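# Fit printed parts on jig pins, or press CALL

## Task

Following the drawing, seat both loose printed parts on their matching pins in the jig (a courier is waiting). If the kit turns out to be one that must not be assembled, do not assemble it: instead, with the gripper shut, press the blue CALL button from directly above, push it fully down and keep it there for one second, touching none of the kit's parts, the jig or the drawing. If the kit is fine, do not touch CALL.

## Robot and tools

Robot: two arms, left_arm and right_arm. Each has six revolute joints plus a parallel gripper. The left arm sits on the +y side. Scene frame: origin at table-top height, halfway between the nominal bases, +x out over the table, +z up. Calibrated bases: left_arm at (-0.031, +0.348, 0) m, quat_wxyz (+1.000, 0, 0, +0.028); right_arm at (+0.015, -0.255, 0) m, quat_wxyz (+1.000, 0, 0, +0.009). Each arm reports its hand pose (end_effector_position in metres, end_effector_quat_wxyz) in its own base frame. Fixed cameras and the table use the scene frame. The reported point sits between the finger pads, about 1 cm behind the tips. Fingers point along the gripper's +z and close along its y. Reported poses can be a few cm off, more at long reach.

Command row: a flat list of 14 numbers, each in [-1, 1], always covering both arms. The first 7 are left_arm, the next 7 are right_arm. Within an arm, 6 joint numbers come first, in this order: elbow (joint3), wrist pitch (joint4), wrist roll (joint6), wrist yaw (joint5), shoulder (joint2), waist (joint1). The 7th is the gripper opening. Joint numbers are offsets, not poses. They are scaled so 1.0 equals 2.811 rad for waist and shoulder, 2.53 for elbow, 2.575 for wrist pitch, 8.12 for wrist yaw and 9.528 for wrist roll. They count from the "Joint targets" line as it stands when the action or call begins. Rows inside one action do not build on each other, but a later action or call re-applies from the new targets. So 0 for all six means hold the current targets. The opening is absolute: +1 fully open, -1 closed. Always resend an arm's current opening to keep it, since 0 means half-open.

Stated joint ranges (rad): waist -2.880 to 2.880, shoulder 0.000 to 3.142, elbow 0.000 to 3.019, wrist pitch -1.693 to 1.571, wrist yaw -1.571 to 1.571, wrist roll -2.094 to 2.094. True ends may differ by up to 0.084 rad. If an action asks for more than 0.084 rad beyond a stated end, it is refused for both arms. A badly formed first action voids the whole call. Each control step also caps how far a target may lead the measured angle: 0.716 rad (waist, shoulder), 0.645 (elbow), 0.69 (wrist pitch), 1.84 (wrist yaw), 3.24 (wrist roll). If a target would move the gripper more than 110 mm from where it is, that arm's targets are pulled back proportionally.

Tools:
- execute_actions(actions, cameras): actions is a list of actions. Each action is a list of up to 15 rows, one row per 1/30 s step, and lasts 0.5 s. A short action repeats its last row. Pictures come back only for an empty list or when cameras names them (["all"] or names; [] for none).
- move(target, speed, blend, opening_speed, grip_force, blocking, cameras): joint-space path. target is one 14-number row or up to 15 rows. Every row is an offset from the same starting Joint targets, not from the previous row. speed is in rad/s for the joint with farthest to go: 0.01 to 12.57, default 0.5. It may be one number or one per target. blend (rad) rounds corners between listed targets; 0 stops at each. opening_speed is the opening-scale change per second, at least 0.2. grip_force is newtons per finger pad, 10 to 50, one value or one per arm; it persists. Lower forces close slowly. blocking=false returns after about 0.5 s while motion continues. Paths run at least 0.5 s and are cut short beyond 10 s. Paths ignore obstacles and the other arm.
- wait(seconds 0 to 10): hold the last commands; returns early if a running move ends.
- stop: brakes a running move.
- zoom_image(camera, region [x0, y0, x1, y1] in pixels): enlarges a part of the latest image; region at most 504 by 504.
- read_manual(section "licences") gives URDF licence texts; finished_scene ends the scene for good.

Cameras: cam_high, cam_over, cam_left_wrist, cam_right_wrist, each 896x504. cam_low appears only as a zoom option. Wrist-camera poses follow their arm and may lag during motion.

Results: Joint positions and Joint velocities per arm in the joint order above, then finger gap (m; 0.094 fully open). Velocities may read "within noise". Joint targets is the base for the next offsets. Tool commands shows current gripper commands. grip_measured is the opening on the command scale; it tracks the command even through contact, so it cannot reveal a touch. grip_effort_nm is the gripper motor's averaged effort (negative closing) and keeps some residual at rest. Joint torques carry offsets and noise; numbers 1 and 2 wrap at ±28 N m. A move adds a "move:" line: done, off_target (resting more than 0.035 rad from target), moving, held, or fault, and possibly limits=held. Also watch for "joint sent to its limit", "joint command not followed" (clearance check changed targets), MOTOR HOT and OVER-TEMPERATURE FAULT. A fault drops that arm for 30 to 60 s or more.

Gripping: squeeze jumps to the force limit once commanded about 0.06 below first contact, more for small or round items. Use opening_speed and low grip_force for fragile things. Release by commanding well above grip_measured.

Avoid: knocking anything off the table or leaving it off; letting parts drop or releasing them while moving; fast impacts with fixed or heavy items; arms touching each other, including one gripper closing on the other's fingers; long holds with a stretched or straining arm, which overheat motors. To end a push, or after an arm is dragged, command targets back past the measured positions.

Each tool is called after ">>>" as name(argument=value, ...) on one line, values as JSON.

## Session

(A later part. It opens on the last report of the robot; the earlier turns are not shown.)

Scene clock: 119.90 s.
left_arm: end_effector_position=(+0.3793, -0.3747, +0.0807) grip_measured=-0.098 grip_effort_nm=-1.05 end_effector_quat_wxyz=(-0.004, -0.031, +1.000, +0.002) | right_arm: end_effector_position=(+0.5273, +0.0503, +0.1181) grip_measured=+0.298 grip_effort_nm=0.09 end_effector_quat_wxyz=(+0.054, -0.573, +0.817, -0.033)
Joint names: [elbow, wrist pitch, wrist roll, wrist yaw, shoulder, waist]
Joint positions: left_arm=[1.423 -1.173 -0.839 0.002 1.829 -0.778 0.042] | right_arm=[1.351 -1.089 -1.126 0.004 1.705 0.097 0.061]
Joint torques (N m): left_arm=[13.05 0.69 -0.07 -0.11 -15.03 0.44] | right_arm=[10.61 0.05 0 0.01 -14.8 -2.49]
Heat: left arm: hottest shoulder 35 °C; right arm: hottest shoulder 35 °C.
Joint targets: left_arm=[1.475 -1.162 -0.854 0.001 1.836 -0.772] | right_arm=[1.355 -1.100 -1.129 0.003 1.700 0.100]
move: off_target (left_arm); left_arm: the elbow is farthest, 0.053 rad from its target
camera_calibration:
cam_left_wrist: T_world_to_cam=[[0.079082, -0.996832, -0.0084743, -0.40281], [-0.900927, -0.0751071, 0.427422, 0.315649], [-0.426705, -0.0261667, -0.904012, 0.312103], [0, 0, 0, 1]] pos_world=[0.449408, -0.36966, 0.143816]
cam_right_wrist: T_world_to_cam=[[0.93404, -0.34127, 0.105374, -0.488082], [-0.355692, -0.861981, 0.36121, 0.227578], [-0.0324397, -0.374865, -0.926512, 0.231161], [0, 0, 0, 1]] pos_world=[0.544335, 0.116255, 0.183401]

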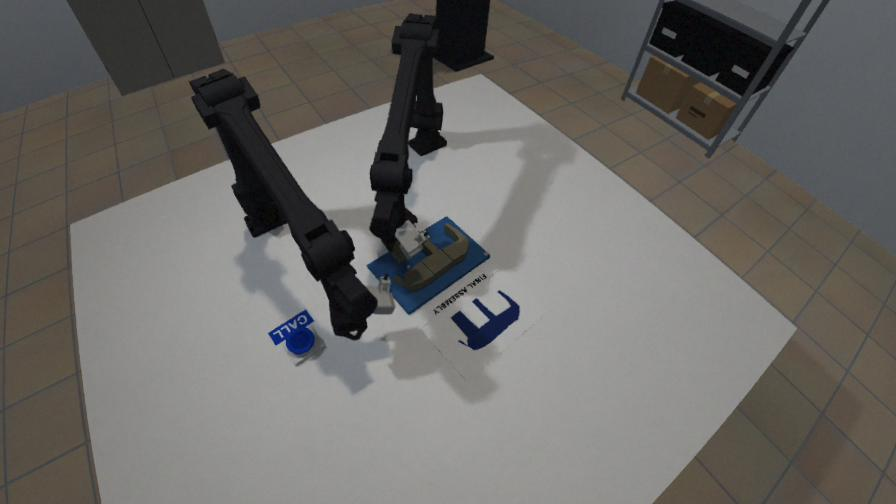

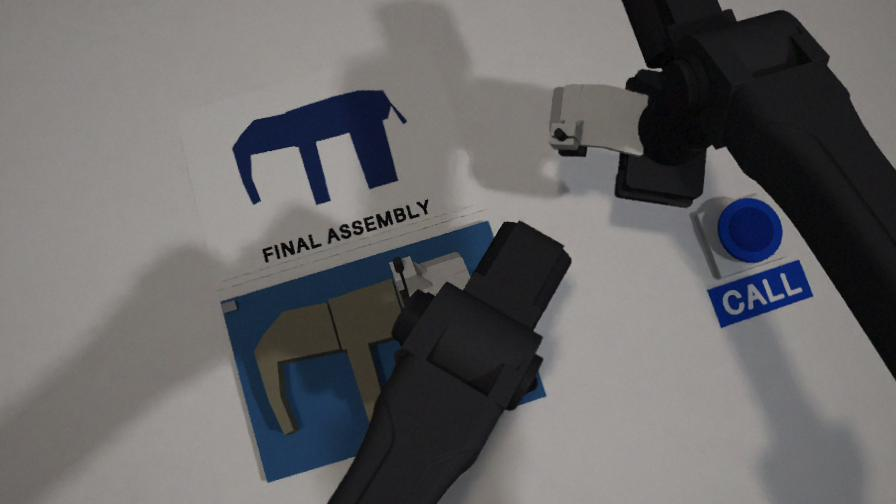

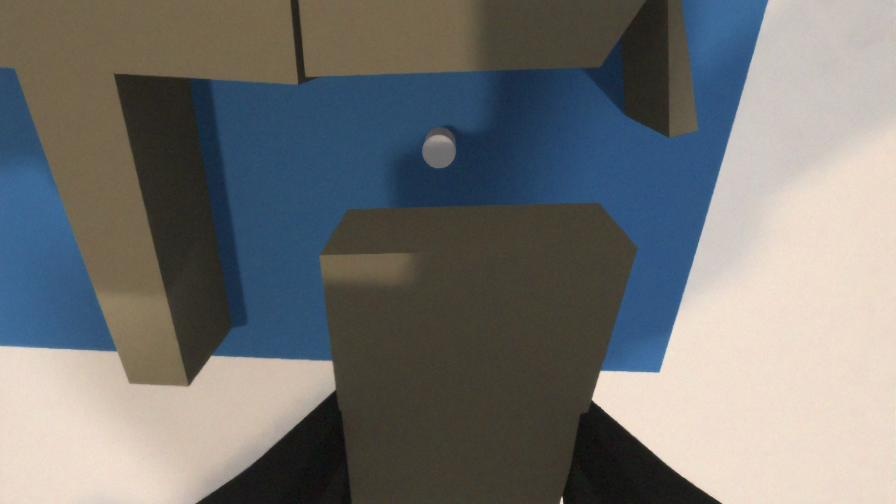

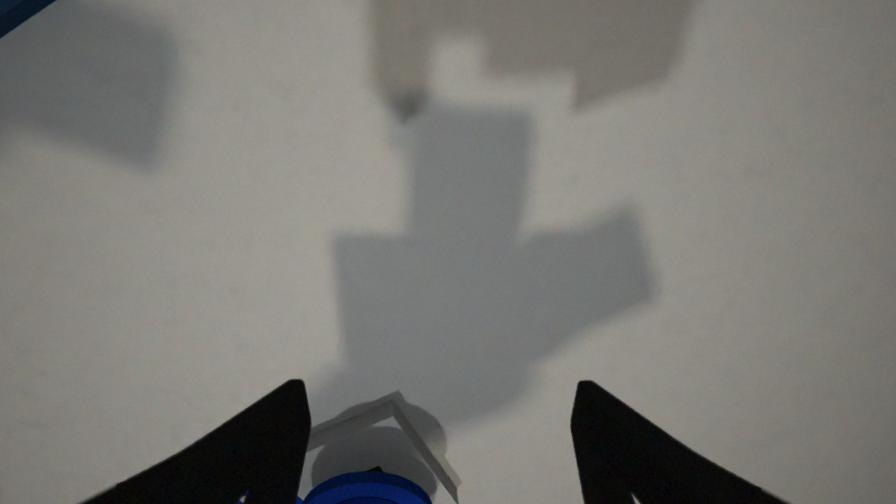

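>>> zoom_image(camera="cam_left_wrist", region=[270, 30, 480, 190])

>>> zoom_image(camera="cam_left_wrist", region=[560, 0, 720, 160])

>>> zoom_image(camera="cam_left_wrist", region=[300, 180, 480, 300])

>>> zoom_image(camera="cam_left_wrist", region=[500, 180, 680, 300])

Scaled by 2.400.

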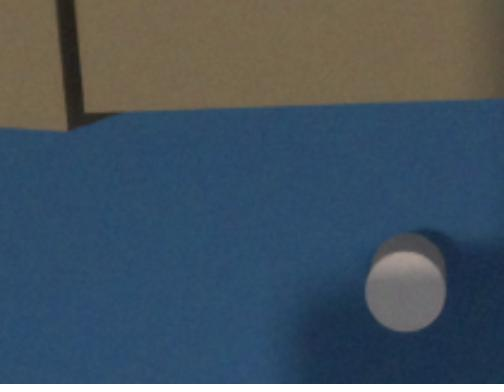

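Scaled by 3.150.

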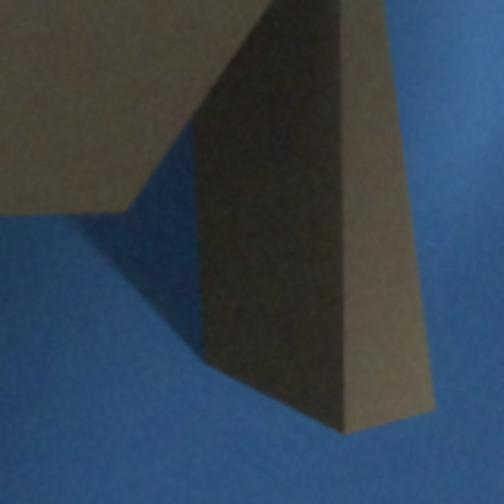

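Scaled by 2.800.

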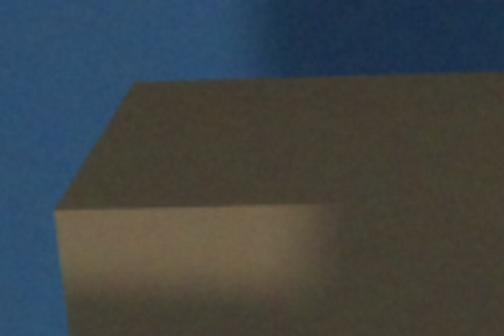

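Scaled by 2.800.

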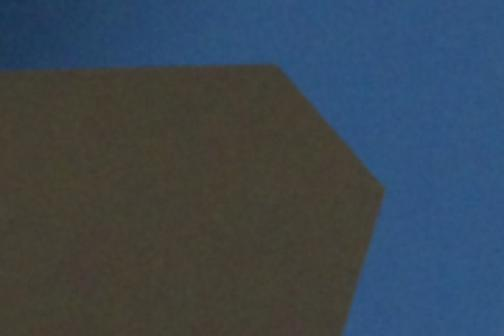

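>>> move(target=[-0.0342,0.0373,0.0052,0,0.0192,0.0089,-0.21,0,0,0,0,0,0,0.3], speed=0.25, cameras=["cam_left_wrist"])

>>> zoom_image(camera="cam_left_wrist", region=[220, 100, 470, 280])

>>> zoom_image(camera="cam_left_wrist", region=[470, 100, 720, 280])

Scene clock: 128.47 s.
left_arm: end_effector_position=(+0.3915, -0.3672, +0.0377) grip_measured=-0.098 grip_effort_nm=-1.05 end_effector_quat_wxyz=(-0.004, -0.034, +0.999, +0.002) | right_arm: end_effector_position=(+0.5273, +0.0503, +0.1181) grip_measured=+0.298 grip_effort_nm=0.09 end_effector_quat_wxyz=(+0.054, -0.573, +0.817, -0.033)
Joint names: [elbow, wrist pitch, wrist roll, wrist yaw, shoulder, waist]
Joint positions: left_arm=[1.385 -1.078 -0.82 0.002 1.887 -0.752 0.042] | right_arm=[1.351 -1.089 -1.126 0.004 1.705 0.097 0.061]
Joint torques (N m): left_arm=[8.46 0.79 0.11 -0.11 -15.74 0.09] | right_arm=[10.59 0.03 0 0.01 -14.86 -2.55]
Heat: left arm: hottest shoulder 35 °C; right arm: hottest shoulder 35 °C.
Joint targets: left_arm=[1.389 -1.067 -0.805 0.001 1.890 -0.747] | right_arm=[1.355 -1.100 -1.129 0.003 1.700 0.100]
move: done
camera_calibration:
cam_left_wrist: T_world_to_cam=[[0.0855212, -0.996294, -0.00923803, -0.398973], [-0.900029, -0.0812283, 0.428193, 0.342913], [-0.427357, -0.0283051, -0.90364, 0.278136], [0, 0, 0, 1]] pos_world=[0.461615, -0.361767, 0.100816]
Images, in order (width x height): cam_left_wrist 896x504.

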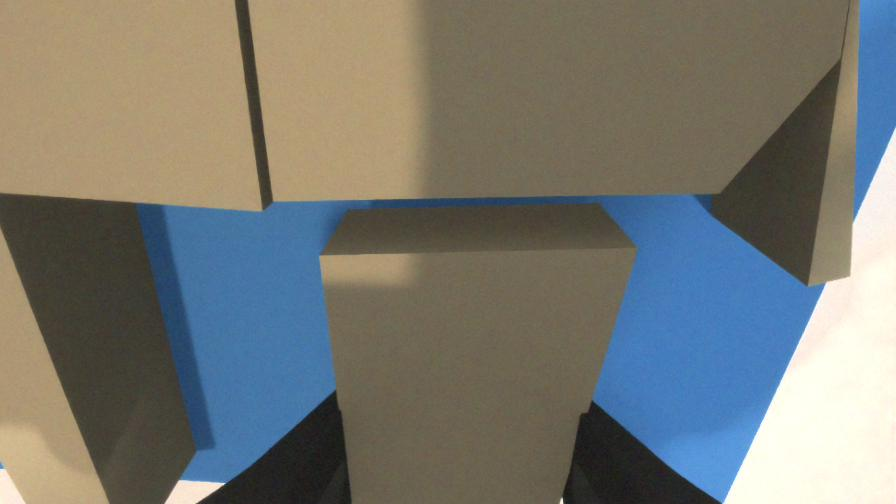

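Scaled by 2.016.

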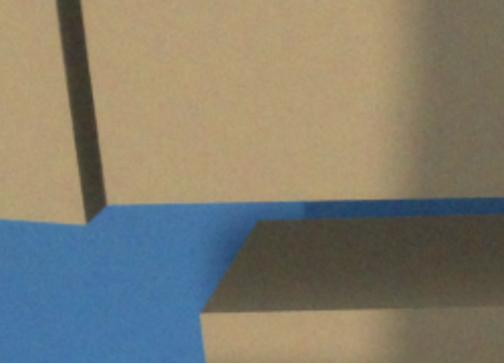

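Scaled by 2.016.

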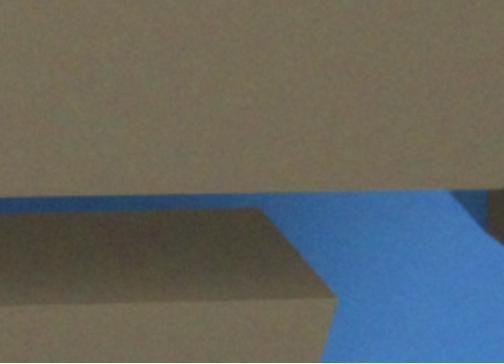

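>>> move(target=[[0.0425,-0.0450,0.0007,0,-0.0210,0.0025,-0.21,0,0,0,0,0,0,0.3],[0.0148,-0.0192,0.0007,0,-0.0053,0.0025,-0.21,0,0,0,0,0,0,0.3]], speed=[0.3,0.15], cameras=["cam_left_wrist"])

>>> zoom_image(camera="cam_left_wrist", region=[220, 100, 470, 280])

>>> zoom_image(camera="cam_left_wrist", region=[470, 100, 720, 280])

Scene clock: 133.87 s.
left_arm: end_effector_position=(+0.3969, -0.3692, +0.0605) grip_measured=-0.098 grip_effort_nm=-1.05 end_effector_quat_wxyz=(-0.002, -0.032, +0.999, +0.000) | right_arm: end_effector_position=(+0.5273, +0.0503, +0.1181) grip_measured=+0.298 grip_effort_nm=0.09 end_effector_quat_wxyz=(+0.054, -0.573, +0.817, -0.033)
Joint names: [elbow, wrist pitch, wrist roll, wrist yaw, shoulder, waist]
Joint positions: left_arm=[1.424 -1.128 -0.812 0.002 1.868 -0.748 0.042] | right_arm=[1.351 -1.089 -1.126 0.004 1.705 0.097 0.061]
Joint torques (N m): left_arm=[8.51 0.73 0.12 -0.11 -15.85 0.15] | right_arm=[10.62 0.02 0 0.01 -14.8 -2.49]
Heat: left arm: hottest shoulder 36 °C; right arm: hottest shoulder 35 °C.
Joint targets: left_arm=[1.426 -1.116 -0.798 0.001 1.875 -0.740] | right_arm=[1.355 -1.100 -1.129 0.003 1.700 0.100]
move: done
camera_calibration:
cam_left_wrist: T_world_to_cam=[[0.0825309, -0.99658, -0.00403472, -0.400352], [-0.902427, -0.0764504, 0.424005, 0.340932], [-0.422863, -0.0313525, -0.905651, 0.298226], [0, 0, 0, 1]] pos_world=[0.466817, -0.363568, 0.123916]
Images, in order (width x height): cam_left_wrist 896x504.

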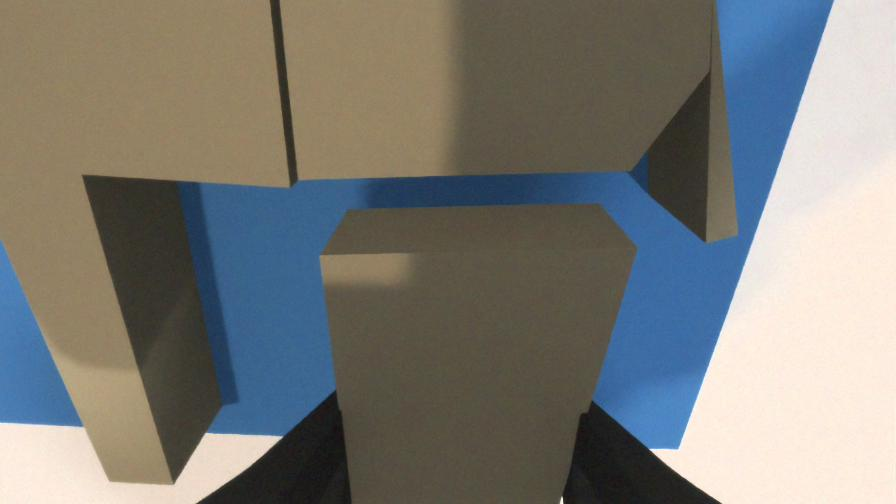

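Scaled by 2.016.

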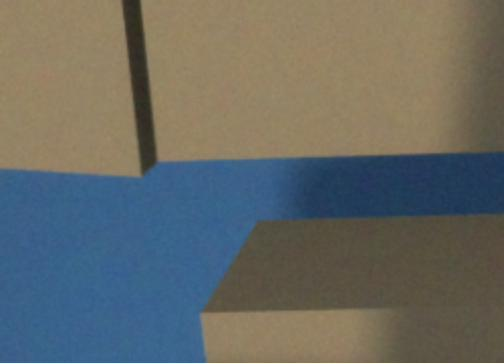

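Scaled by 2.016.

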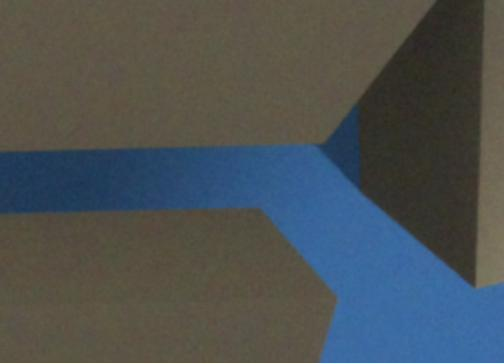

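>>> move(target=[-0.0087,0.0164,0.0003,0,0.0073,0.0018,-0.21,0,0,0,0,0,0,0.3], speed=0.08, cameras=["cam_left_wrist"])

>>> zoom_image(camera="cam_left_wrist", region=[200, 100, 450, 280])

>>> zoom_image(camera="cam_left_wrist", region=[500, 100, 750, 280])

Scene clock: 138.17 s.
left_arm: end_effector_position=(+0.3991, -0.3672, +0.0442) grip_measured=-0.098 grip_effort_nm=-1.05 end_effector_quat_wxyz=(+0.000, -0.034, +0.999, -0.001) | right_arm: end_effector_position=(+0.5273, +0.0503, +0.1181) grip_measured=+0.298 grip_effort_nm=0.09 end_effector_quat_wxyz=(+0.054, -0.573, +0.817, -0.033)
Joint names: [elbow, wrist pitch, wrist roll, wrist yaw, shoulder, waist]
Joint positions: left_arm=[1.403 -1.086 -0.81 0.002 1.886 -0.742 0.042] | right_arm=[1.351 -1.089 -1.126 0.004 1.705 0.097 0.061]
Joint torques (N m): left_arm=[8.54 0.58 0.15 -0.13 -15.27 0.97] | right_arm=[10.61 0.02 0 0.01 -14.8 -2.49]
Heat: left arm: hottest shoulder 36 °C; right arm: hottest shoulder 35 °C.
Joint targets: left_arm=[1.404 -1.074 -0.795 0.001 1.895 -0.735] | right_arm=[1.355 -1.100 -1.129 0.003 1.700 0.100]
move: done
camera_calibration:
cam_left_wrist: T_world_to_cam=[[0.0851856, -0.996364, -0.0015568, -0.399721], [-0.903268, -0.0778855, 0.421948, 0.349751], [-0.420535, -0.0345377, -0.906619, 0.282384], [0, 0, 0, 1]] pos_world=[0.468722, -0.361274, 0.107816]
Images, in order (width x height): cam_left_wrist 896x504.

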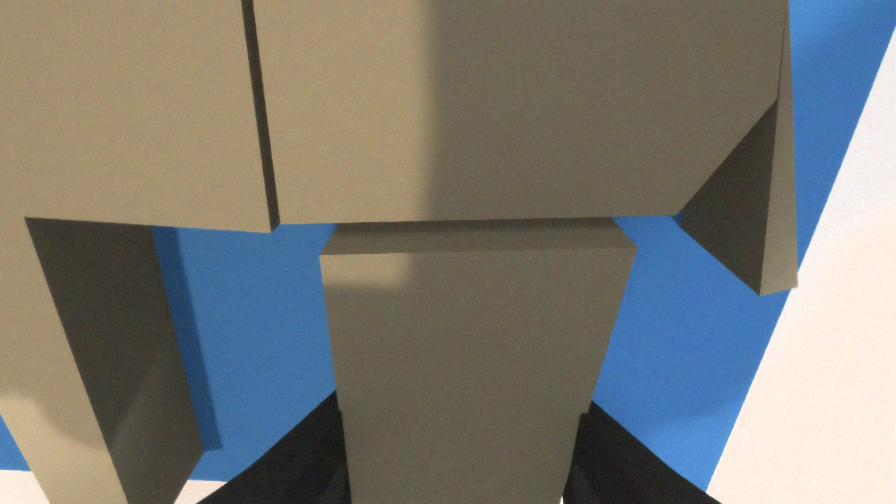

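Scaled by 2.016.

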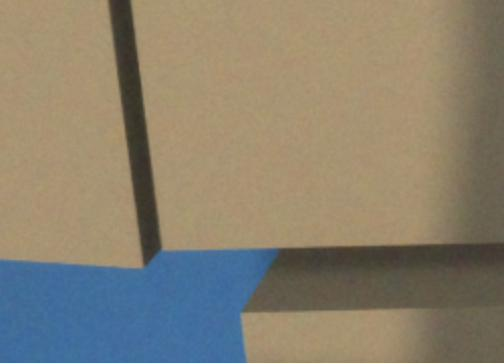

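Scaled by 2.016.

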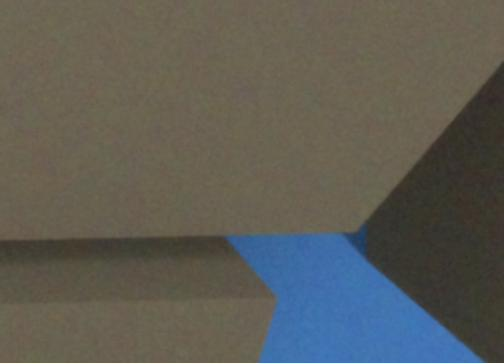

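>>> move(target=[[-0.0008,0.0023,0,0,0.0018,0.0007,-0.21,0,0,0,0,0,0,0.3],[-0.0067,0.0151,0,0,0.0082,0.0007,-0.21,0,0,0,0,0,0,0.3]], speed=0.05, blend=[0.005,0], cameras=["cam_left_wrist"])

>>> zoom_image(camera="cam_left_wrist", region=[200, 120, 450, 300])

>>> zoom_image(camera="cam_left_wrist", region=[500, 120, 750, 300])

Scene clock: 141.30 s.
left_arm: end_effector_position=(+0.4016, -0.3681, +0.0369) grip_measured=-0.098 grip_effort_nm=-1.05 end_effector_quat_wxyz=(+0.003, -0.034, +0.999, -0.005) | right_arm: end_effector_position=(+0.5273, +0.0503, +0.1181) grip_measured=+0.298 grip_effort_nm=0.09 end_effector_quat_wxyz=(+0.054, -0.573, +0.817, -0.033)
Joint names: [elbow, wrist pitch, wrist roll, wrist yaw, shoulder, waist]
Joint positions: left_arm=[1.395 -1.06 -0.809 0.002 1.894 -0.74 0.042] | right_arm=[1.351 -1.089 -1.126 0.004 1.705 0.097 0.061]
Joint torques (N m): left_arm=[7.58 1.36 0.11 -0.1 -13.86 0.73] | right_arm=[10.62 0.03 0 0.01 -14.74 -2.43]
Heat: left arm: hottest shoulder 36 °C; right arm: hottest shoulder 35 °C.
Joint targets: left_arm=[1.387 -1.035 -0.795 0.001 1.918 -0.733] | right_arm=[1.355 -1.100 -1.129 0.003 1.700 0.100]
move: done; blend cut to 0.003 rad at target 1
camera_calibration:
cam_left_wrist: T_world_to_cam=[[0.0863588, -0.996247, 0.00578844, -0.401561], [-0.906274, -0.0761438, 0.415776, 0.357072], [-0.413775, -0.0411519, -0.909448, 0.271761], [0, 0, 0, 1]] pos_world=[0.470731, -0.361682, 0.101015]
Images, in order (width x height): cam_left_wrist 896x504.

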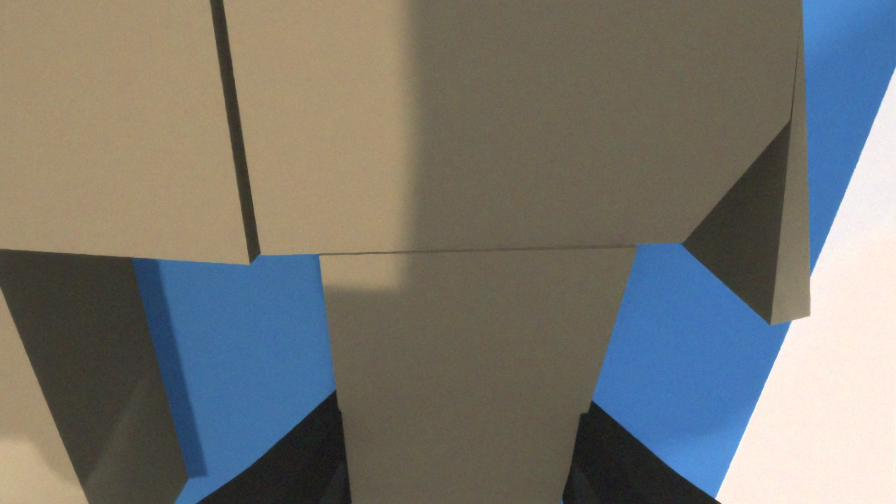

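Scaled by 2.016.

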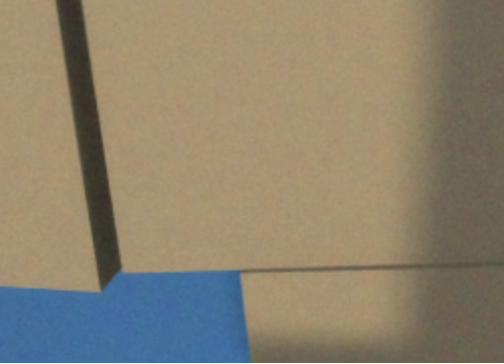

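Scaled by 2.016.

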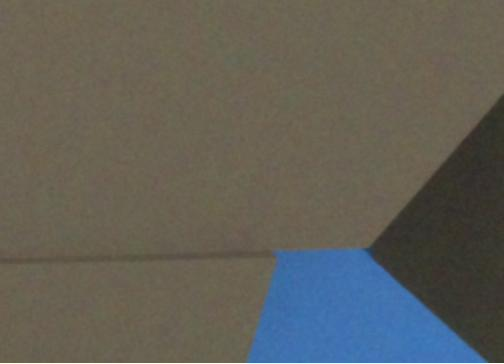

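>>> move(target=[[0.0447,-0.0610,-0.0006,0,-0.0332,0,-0.21,0,0,0,0,0,0,0.3],[0.0146,-0.0300,-0.0006,0,-0.0147,0,-0.21,0,0,0,0,0,0,0.3]], speed=[0.3,0.15], cameras=["cam_left_wrist"])

Scene clock: 147.37 s.
left_arm: end_effector_position=(+0.3990, -0.3657, +0.0563) grip_measured=-0.098 grip_effort_nm=-1.05 end_effector_quat_wxyz=(-0.003, -0.034, +0.999, +0.002) | right_arm: end_effector_position=(+0.5273, +0.0503, +0.1181) grip_measured=+0.298 grip_effort_nm=0.09 end_effector_quat_wxyz=(+0.054, -0.573, +0.817, -0.033)
Joint names: [elbow, wrist pitch, wrist roll, wrist yaw, shoulder, waist]
Joint positions: left_arm=[1.42 -1.124 -0.809 0.002 1.874 -0.74 0.042] | right_arm=[1.351 -1.089 -1.126 0.004 1.705 0.097 0.061]
Joint torques (N m): left_arm=[8.76 0.64 0.05 -0.1 -15.62 0.44] | right_arm=[10.62 0.05 0 0.01 -14.86 -2.49]
Heat: left arm: hottest shoulder 36 °C; right arm: hottest shoulder 35 °C.
Joint targets: left_arm=[1.424 -1.112 -0.801 0.001 1.877 -0.733] | right_arm=[1.355 -1.100 -1.129 0.003 1.700 0.100]
move: done
camera_calibration:
cam_left_wrist: T_world_to_cam=[[0.0863165, -0.996238, -0.00772315, -0.398376], [-0.900577, -0.0813386, 0.42702, 0.342055], [-0.426041, -0.0299036, -0.904209, 0.297118], [0, 0, 0, 1]] pos_world=[0.469018, -0.36017, 0.119516]
Images, in order (width x height): cam_left_wrist 896x504.

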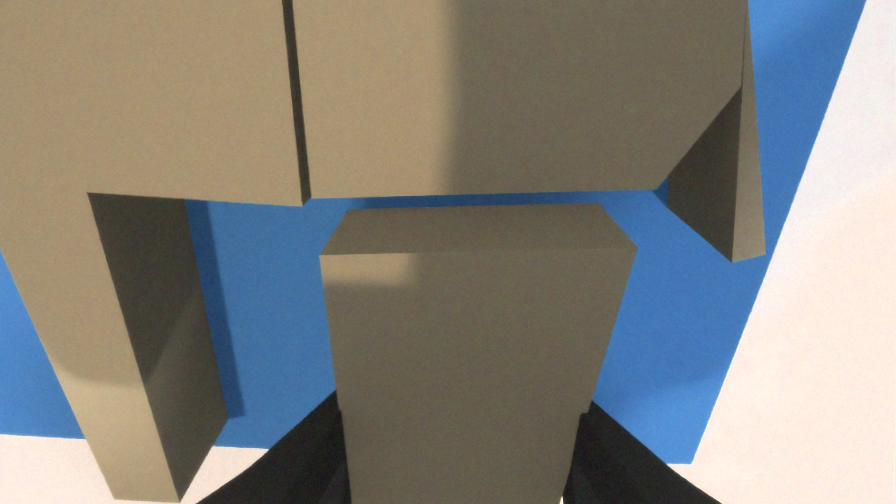

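>>> move(target=[[-0.0040,0.0106,0,0,0.0039,0,-0.21,0,0,0,0,0,0,0.3],[-0.0134,0.0299,0,0,0.0132,0,-0.21,0,0,0,0,0,0,0.3]], speed=0.08, blend=[0.005,0], cameras=["cam_left_wrist"])

Scene clock: 150.17 s.
left_arm: end_effector_position=(+0.4019, -0.3684, +0.0371) grip_measured=-0.098 grip_effort_nm=-1.05 end_effector_quat_wxyz=(+0.004, -0.034, +0.999, -0.005) | right_arm: end_effector_position=(+0.5273, +0.0503, +0.1181) grip_measured=+0.298 grip_effort_nm=0.09 end_effector_quat_wxyz=(+0.054, -0.573, +0.817, -0.033)
Joint names: [elbow, wrist pitch, wrist roll, wrist yaw, shoulder, waist]
Joint positions: left_arm=[1.396 -1.06 -0.809 0.002 1.895 -0.74 0.042] | right_arm=[1.351 -1.089 -1.126 0.004 1.705 0.097 0.061]
Joint torques (N m): left_arm=[7.75 1.31 0.04 -0.13 -14.45 0.62] | right_arm=[10.63 0.05 0.01 0 -14.86 -2.49]
Heat: left arm: hottest shoulder 36 °C; right arm: hottest shoulder 35 °C.
Joint targets: left_arm=[1.390 -1.035 -0.801 0.001 1.914 -0.733] | right_arm=[1.355 -1.100 -1.129 0.003 1.700 0.100]
move: done
camera_calibration:
cam_left_wrist: T_world_to_cam=[[0.0863467, -0.996245, 0.00628018, -0.401931], [-0.906501, -0.0759502, 0.415317, 0.357462], [-0.413281, -0.0415542, -0.909655, 0.271697], [0, 0, 0, 1]] pos_world=[0.471032, -0.361982, 0.101215]
Images, in order (width x height): cam_left_wrist 896x504.

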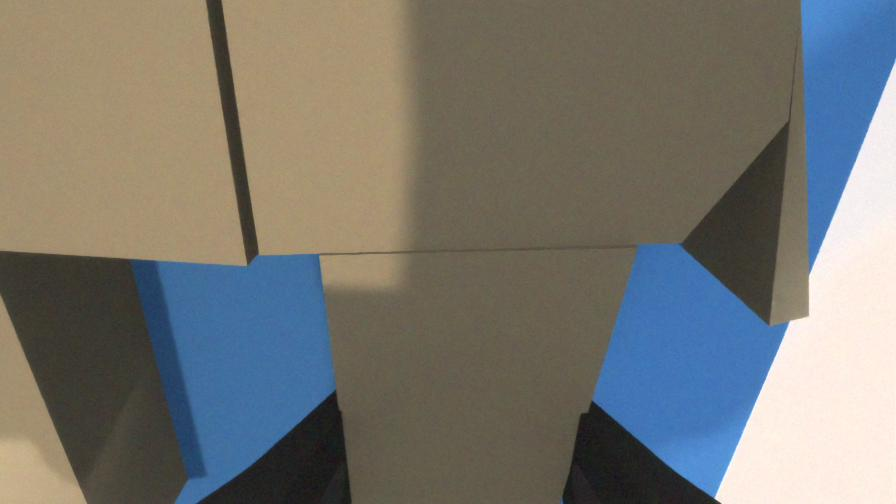

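>>> move(target=[[0.0356,-0.0447,-0.0028,0,-0.0281,0.0007,-0.21,0,0,0,0,0,0,0.3],[0.0055,-0.0115,-0.0028,0,-0.0089,0.0007,-0.21,0,0,0,0,0,0,0.3]], speed=[0.3,0.15], cameras=["cam_left_wrist"])

>>> zoom_image(camera="cam_left_wrist", region=[220, 120, 470, 300])

>>> zoom_image(camera="cam_left_wrist", region=[500, 120, 750, 300])

Scene clock: 155.07 s.
left_arm: end_effector_position=(+0.4041, -0.3690, +0.0541) grip_measured=-0.098 grip_effort_nm=-1.05 end_effector_quat_wxyz=(+0.009, -0.038, +0.999, -0.010) | right_arm: end_effector_position=(+0.5273, +0.0503, +0.1181) grip_measured=+0.298 grip_effort_nm=0.09 end_effector_quat_wxyz=(+0.054, -0.573, +0.817, -0.033)
Joint names: [elbow, wrist pitch, wrist roll, wrist yaw, shoulder, waist]
Joint positions: left_arm=[1.408 -1.081 -0.814 0.002 1.87 -0.738 0.042] | right_arm=[1.351 -1.089 -1.126 0.004 1.705 0.097 0.061]
Joint torques (N m): left_arm=[7.69 1.02 -0.12 -0.08 -14.51 0.67] | right_arm=[10.62 0.03 0 0 -14.74 -2.49]
Heat: left arm: hottest shoulder 36 °C; right arm: hottest shoulder 35 °C.
Joint targets: left_arm=[1.404 -1.065 -0.827 0.001 1.889 -0.731] | right_arm=[1.355 -1.100 -1.129 0.003 1.700 0.100]
move: done
camera_calibration:
cam_left_wrist: T_world_to_cam=[[0.0933983, -0.995474, 0.0175813, -0.405983], [-0.910513, -0.0782565, 0.406007, 0.353612], [-0.402793, -0.0539283, -0.913701, 0.279463], [0, 0, 0, 1]] pos_world=[0.472452, -0.361402, 0.118914]
Images, in order (width x height): cam_left_wrist 896x504.

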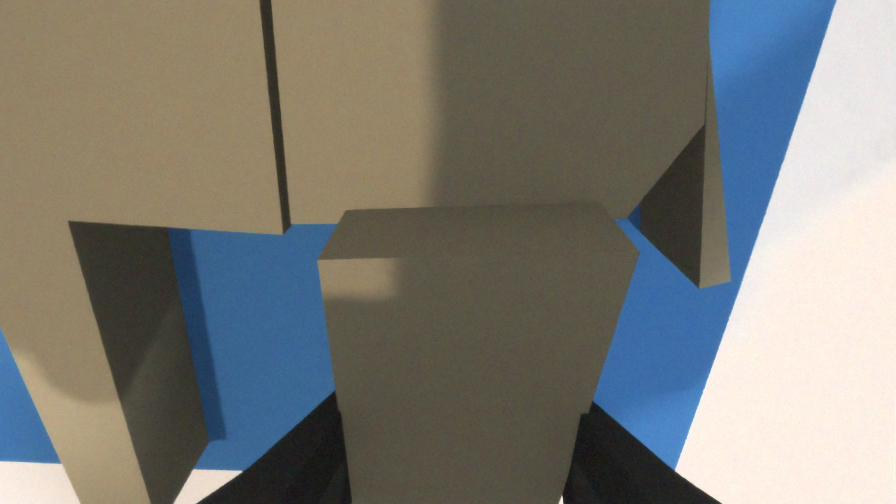

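Scaled by 2.016.

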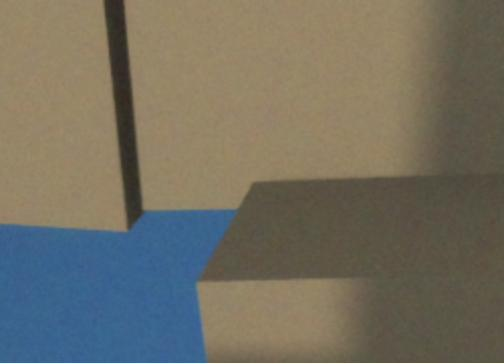

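Scaled by 2.016.

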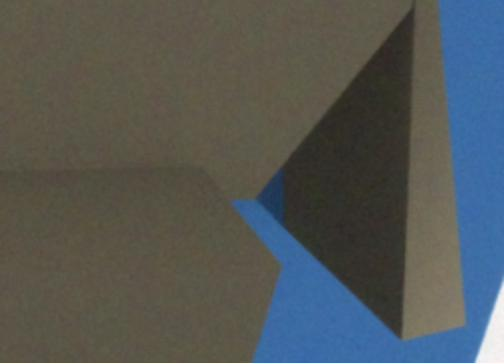

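>>> move(target=[[0.0368,-0.0497,0,0,-0.0235,0,-0.21,0,0,0,0,0,0,0.3],[0.0075,-0.0186,0,0,-0.0068,0,-0.21,0,0,0,0,0,0,0.3]], speed=[0.3,0.15], cameras=["cam_left_wrist"])

>>> zoom_image(camera="cam_left_wrist", region=[220, 120, 470, 300])

>>> zoom_image(camera="cam_left_wrist", region=[500, 120, 750, 300])

Scene clock: 161.27 s.
left_arm: end_effector_position=(+0.4005, -0.3655, +0.0625) grip_measured=-0.098 grip_effort_nm=-1.05 end_effector_quat_wxyz=(+0.001, -0.038, +0.999, -0.002) | right_arm: end_effector_position=(+0.5273, +0.0503, +0.1181) grip_measured=+0.298 grip_effort_nm=0.09 end_effector_quat_wxyz=(+0.054, -0.573, +0.817, -0.033)
Joint names: [elbow, wrist pitch, wrist roll, wrist yaw, shoulder, waist]
Joint positions: left_arm=[1.421 -1.125 -0.815 0.002 1.862 -0.738 0.042] | right_arm=[1.351 -1.089 -1.126 0.004 1.705 0.097 0.061]
Joint torques (N m): left_arm=[8.7 0.75 -0.11 -0.09 -15.33 1.03] | right_arm=[10.63 0.02 0 0.01 -14.8 -2.49]
Heat: left arm: hottest shoulder 36 °C; right arm: hottest shoulder 34 °C.
Joint targets: left_arm=[1.423 -1.113 -0.828 0.001 1.870 -0.731] | right_arm=[1.355 -1.100 -1.129 0.003 1.700 0.100]
move: done
camera_calibration:
cam_left_wrist: T_world_to_cam=[[0.0943501, -0.995539, 0.000693804, -0.401623], [-0.903466, -0.0853314, 0.42008, 0.340984], [-0.418146, -0.0402614, -0.907487, 0.296728], [0, 0, 0, 1]] pos_world=[0.470036, -0.358788, 0.126316]
Images, in order (width x height): cam_left_wrist 896x504.

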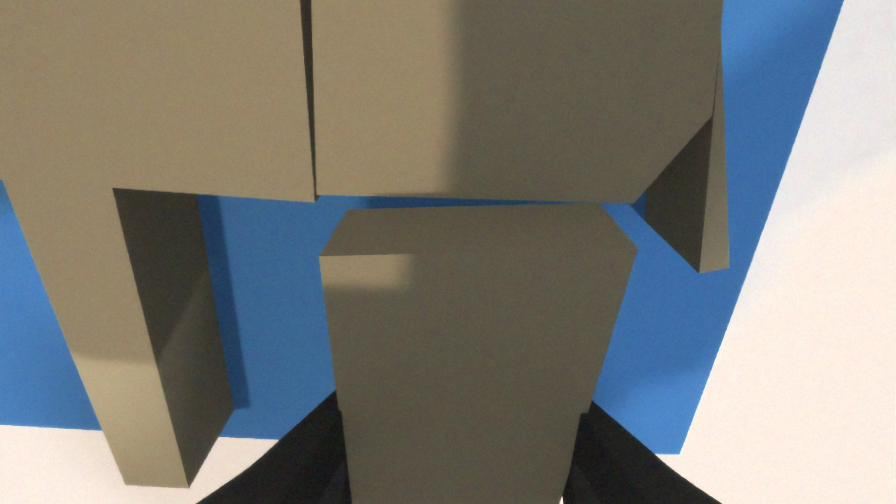

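Scaled by 2.016.

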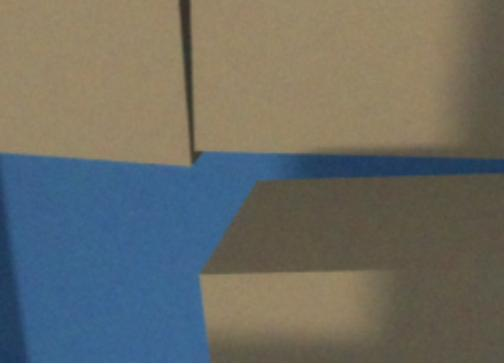

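Scaled by 2.016.

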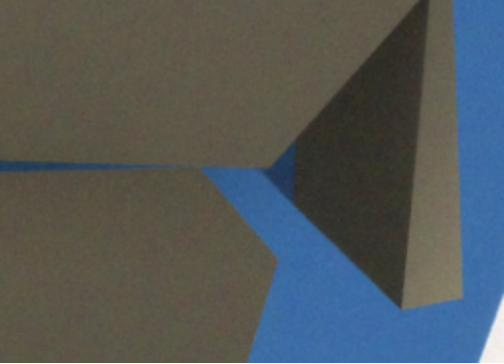

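>>> wait(seconds=0.1, cameras=["all"])

>>> zoom_image(camera="cam_high", region=[350, 200, 510, 320])

>>> zoom_image(camera="cam_left_wrist", region=[0, 0, 504, 504])

Scene clock: 161.83 s.
left_arm: end_effector_position=(+0.4005, -0.3655, +0.0625) grip_measured=-0.098 grip_effort_nm=-1.05 end_effector_quat_wxyz=(+0.001, -0.038, +0.999, -0.002) | right_arm: end_effector_position=(+0.5273, +0.0503, +0.1181) grip_measured=+0.298 grip_effort_nm=0.09 end_effector_quat_wxyz=(+0.054, -0.573, +0.817, -0.033)
Joint names: [elbow, wrist pitch, wrist roll, wrist yaw, shoulder, waist]
Joint positions: left_arm=[1.421 -1.125 -0.815 0.002 1.862 -0.738 0.042] | right_arm=[1.351 -1.089 -1.126 0.004 1.705 0.097 0.061]
Joint torques (N m): left_arm=[8.66 0.84 -0.11 -0.08 -15.33 0.67] | right_arm=[10.62 0.03 0 0.01 -14.86 -2.43]
Heat: left arm: hottest shoulder 36 °C; right arm: hottest shoulder 34 °C.
Joint targets: left_arm=[1.423 -1.113 -0.828 0.001 1.870 -0.731] | right_arm=[1.355 -1.100 -1.129 0.003 1.700 0.100]
Tool commands: left_gripper/opening=-0.21 right_gripper/opening=+0.3
wait: 0.10 s; at rest from the start
camera_calibration:
cam_left_wrist: T_world_to_cam=[[0.0943501, -0.995539, 0.000693804, -0.401623], [-0.903466, -0.0853314, 0.42008, 0.340984], [-0.418146, -0.0402614, -0.907487, 0.296728], [0, 0, 0, 1]] pos_world=[0.470036, -0.358788, 0.126316]
cam_right_wrist: T_world_to_cam=[[0.93404, -0.34127, 0.105374, -0.488082], [-0.355692, -0.861981, 0.36121, 0.227578], [-0.0324397, -0.374865, -0.926512, 0.231161], [0, 0, 0, 1]] pos_world=[0.544335, 0.116255, 0.183401]

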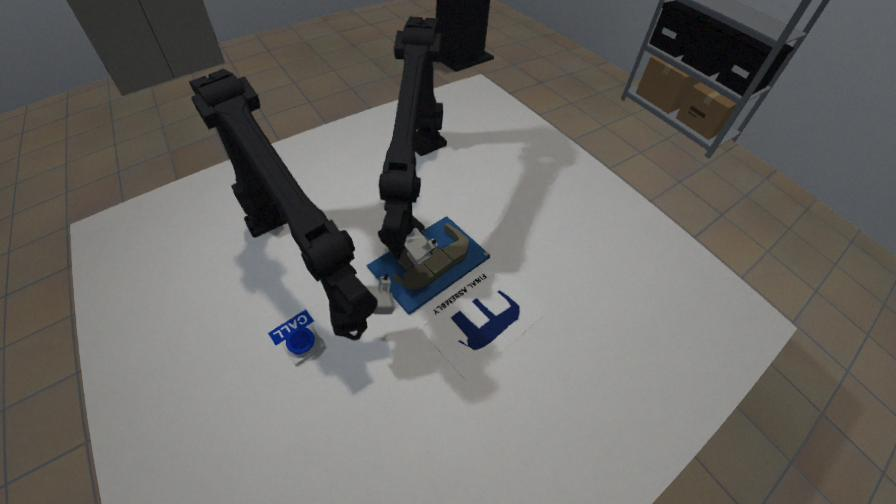

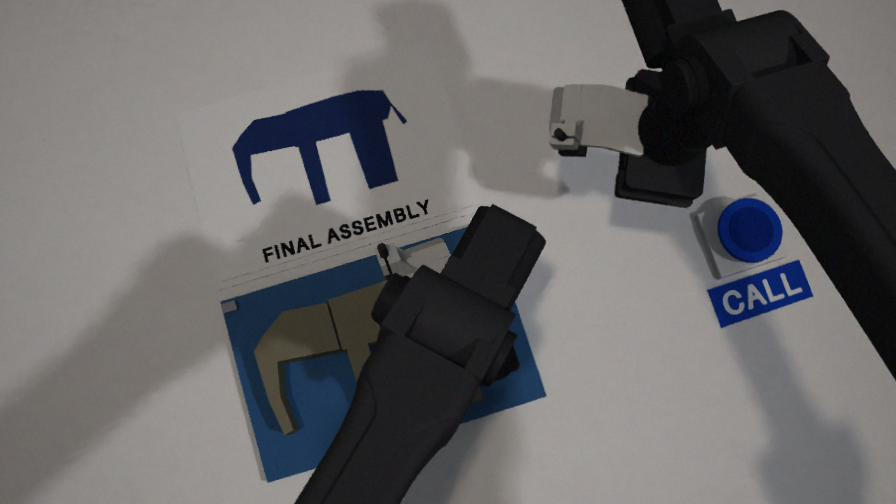

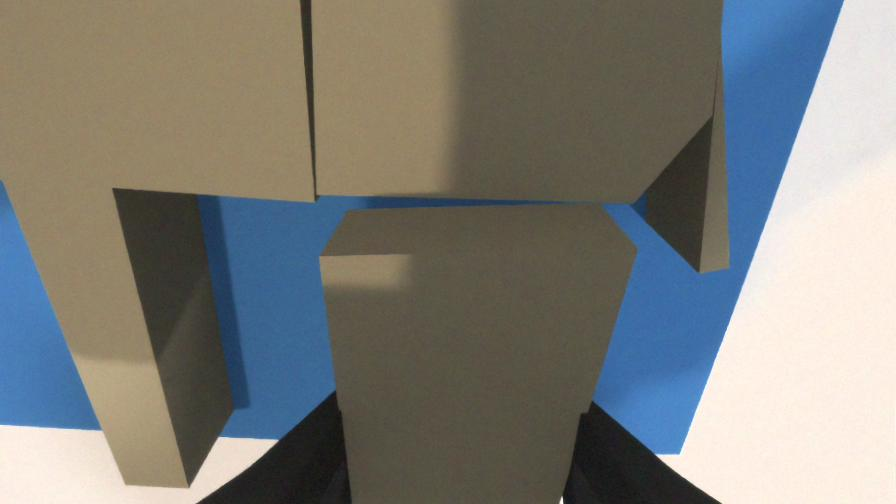

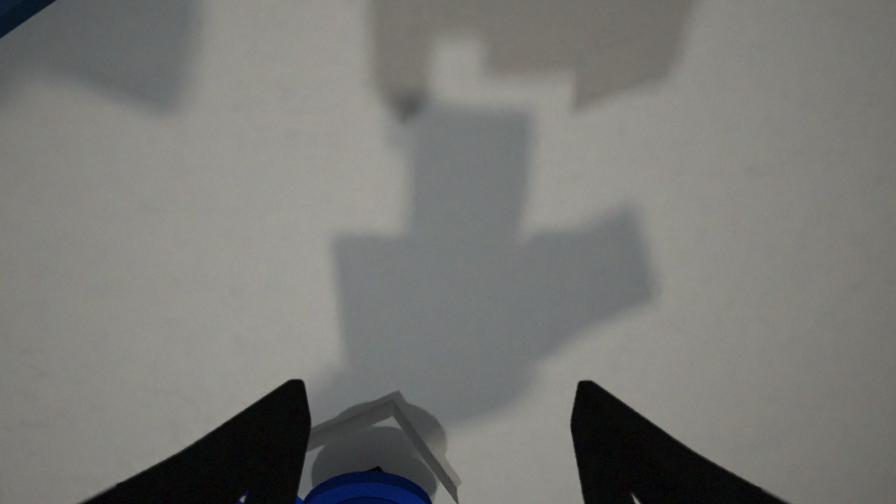

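Scaled by 3.150.

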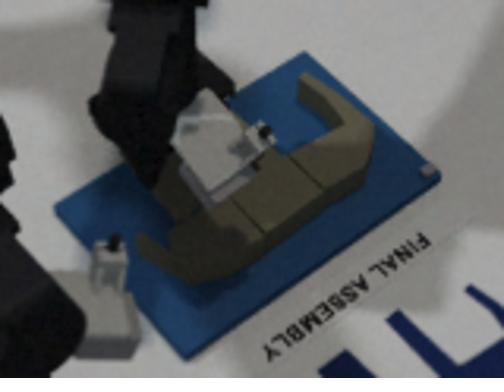

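Scaled by 1.000.

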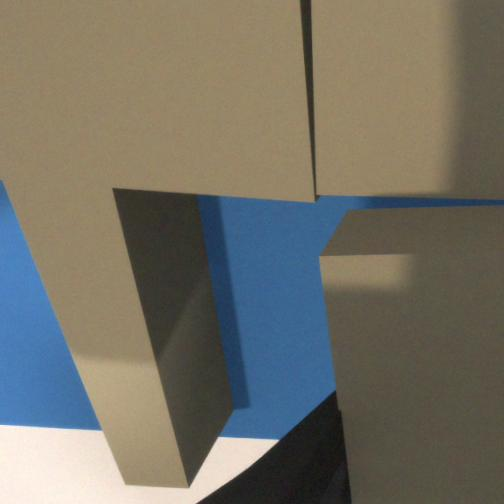

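>>> move(target=[[-0.0324,0.0148,-0.0047,0,-0.0205,-0.0201,-0.21,0,0,0,0,0,0,0.3],[0.0,0.0150,0.0006,0,-0.0014,-0.0070,-0.21,0,0,0,0,0,0,0.3],[0.0111,0.0150,0.0028,0,0.0087,0.0001,-0.21,0,0,0,0,0,0,0.3]], speed=[0.25,0.15,0.06], cameras=["cam_left_wrist"])

Scene clock: 172.63 s.
left_arm: end_effector_position=(+0.4002, -0.3648, +0.0446) grip_measured=-0.098 grip_effort_nm=-1.05 end_effector_quat_wxyz=(+0.000, -0.039, +0.999, -0.002) | right_arm: end_effector_position=(+0.5273, +0.0503, +0.1181) grip_measured=+0.298 grip_effort_nm=0.09 end_effector_quat_wxyz=(+0.054, -0.573, +0.817, -0.033)
Joint names: [elbow, wrist pitch, wrist roll, wrist yaw, shoulder, waist]
Joint positions: left_arm=[1.399 -1.085 -0.815 0.002 1.883 -0.738 0.042] | right_arm=[1.351 -1.089 -1.126 0.004 1.705 0.097 0.061]
Joint torques (N m): left_arm=[12.9 0.66 0.12 -0.11 -14.92 1.38] | right_arm=[10.63 0.02 0 0.01 -14.86 -2.43]
Heat: left arm: hottest shoulder 36 °C; right arm: hottest shoulder 34 °C.
Joint targets: left_arm=[1.451 -1.074 -0.801 0.001 1.895 -0.730] | right_arm=[1.355 -1.100 -1.129 0.003 1.700 0.100]
move: off_target (left_arm); left_arm: the elbow is farthest, 0.052 rad from its target
camera_calibration:
cam_left_wrist: T_world_to_cam=[[0.0954958, -0.99543, -0.000749984, -0.401327], [-0.9028, -0.0869268, 0.421184, 0.347363], [-0.419324, -0.0395442, -0.906975, 0.280956], [0, 0, 0, 1]] pos_world=[0.469736, -0.358188, 0.108216]
Images, in order (width x height): cam_left_wrist 896x504.

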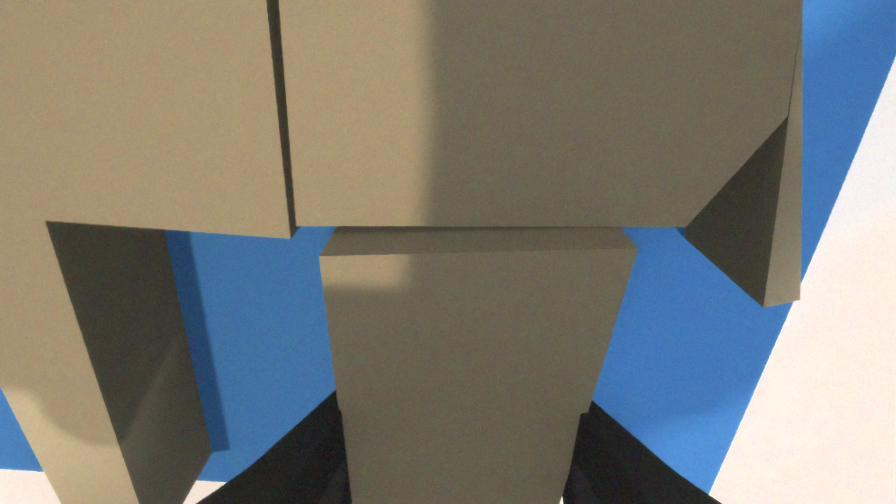

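>>> move(target=[[-0.0182,0,0,0,0,0,-0.21,0,0,0,0,0,0,0.3],[-0.0237,0.0093,0,0,0.0034,0,-0.21,0,0,0,0,0,0,0.3]], speed=0.06, cameras=["cam_left_wrist"])

Scene clock: 176.50 s.
left_arm: end_effector_position=(+0.4012, -0.3658, +0.0375) grip_measured=-0.098 grip_effort_nm=-1.05 end_effector_quat_wxyz=(+0.002, -0.039, +0.999, -0.004) | right_arm: end_effector_position=(+0.5273, +0.0503, +0.1181) grip_measured=+0.298 grip_effort_nm=0.09 end_effector_quat_wxyz=(+0.054, -0.573, +0.817, -0.033)
Joint names: [elbow, wrist pitch, wrist roll, wrist yaw, shoulder, waist]
Joint positions: left_arm=[1.392 -1.063 -0.815 0.002 1.891 -0.738 0.042] | right_arm=[1.351 -1.089 -1.126 0.004 1.705 0.097 0.061]
Joint torques (N m): left_arm=[8.12 0.69 0.15 -0.12 -14.92 0.44] | right_arm=[10.61 0.02 0 0.01 -14.74 -2.43]
Heat: left arm: hottest shoulder 36 °C; right arm: hottest shoulder 34 °C.
Joint targets: left_arm=[1.392 -1.050 -0.801 0.001 1.904 -0.730] | right_arm=[1.355 -1.100 -1.129 0.003 1.700 0.100]
move: done
camera_calibration:
cam_left_wrist: T_world_to_cam=[[0.0946969, -0.9955, 0.00355081, -0.402194], [-0.904629, -0.0845629, 0.417726, 0.352951], [-0.415546, -0.0427695, -0.908566, 0.272324], [0, 0, 0, 1]] pos_world=[0.47054, -0.358891, 0.101415]
Images, in order (width x height): cam_left_wrist 896x504.

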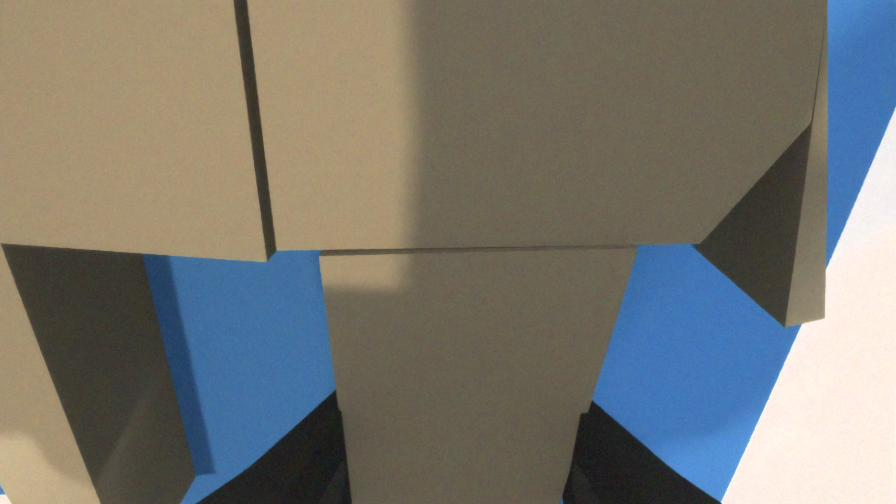

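>>> move(target=[0,0.0010,0,0,0.0043,0,-0.21,0,0,0,0,0,0,0.3], speed=0.05, cameras=["cam_left_wrist"])

Scene clock: 177.50 s.
left_arm: end_effector_position=(+0.4012, -0.3658, +0.0373) grip_measured=-0.098 grip_effort_nm=-1.05 end_effector_quat_wxyz=(+0.002, -0.039, +0.999, -0.004) | right_arm: end_effector_position=(+0.5273, +0.0503, +0.1181) grip_measured=+0.298 grip_effort_nm=0.09 end_effector_quat_wxyz=(+0.054, -0.573, +0.817, -0.033)
Joint names: [elbow, wrist pitch, wrist roll, wrist yaw, shoulder, waist]
Joint positions: left_arm=[1.392 -1.063 -0.815 0.002 1.892 -0.738 0.042] | right_arm=[1.351 -1.089 -1.126 0.004 1.705 0.097 0.061]
Joint torques (N m): left_arm=[8.17 0.77 0.16 -0.1 -14.15 1.03] | right_arm=[10.63 0.01 0 0.01 -14.8 -2.49]
Heat: left arm: hottest shoulder 36 °C; right arm: hottest shoulder 34 °C.
Joint targets: left_arm=[1.392 -1.047 -0.801 0.001 1.916 -0.730] | right_arm=[1.355 -1.100 -1.129 0.003 1.700 0.100]
move: done
camera_calibration:
cam_left_wrist: T_world_to_cam=[[0.0946996, -0.9955, 0.00329872, -0.402169], [-0.904497, -0.0846576, 0.417994, 0.352911], [-0.415834, -0.0425676, -0.908444, 0.272338], [0, 0, 0, 1]] pos_world=[0.470539, -0.35889, 0.101215]
Images, in order (width x height): cam_left_wrist 896x504.

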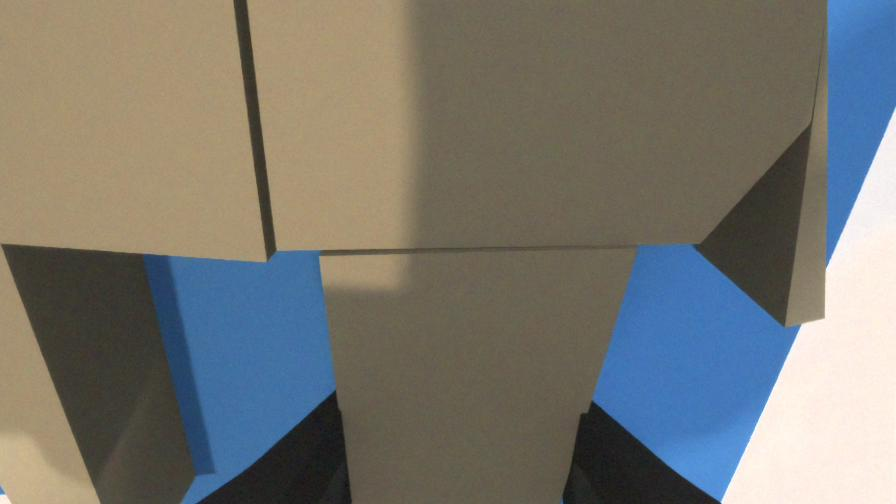

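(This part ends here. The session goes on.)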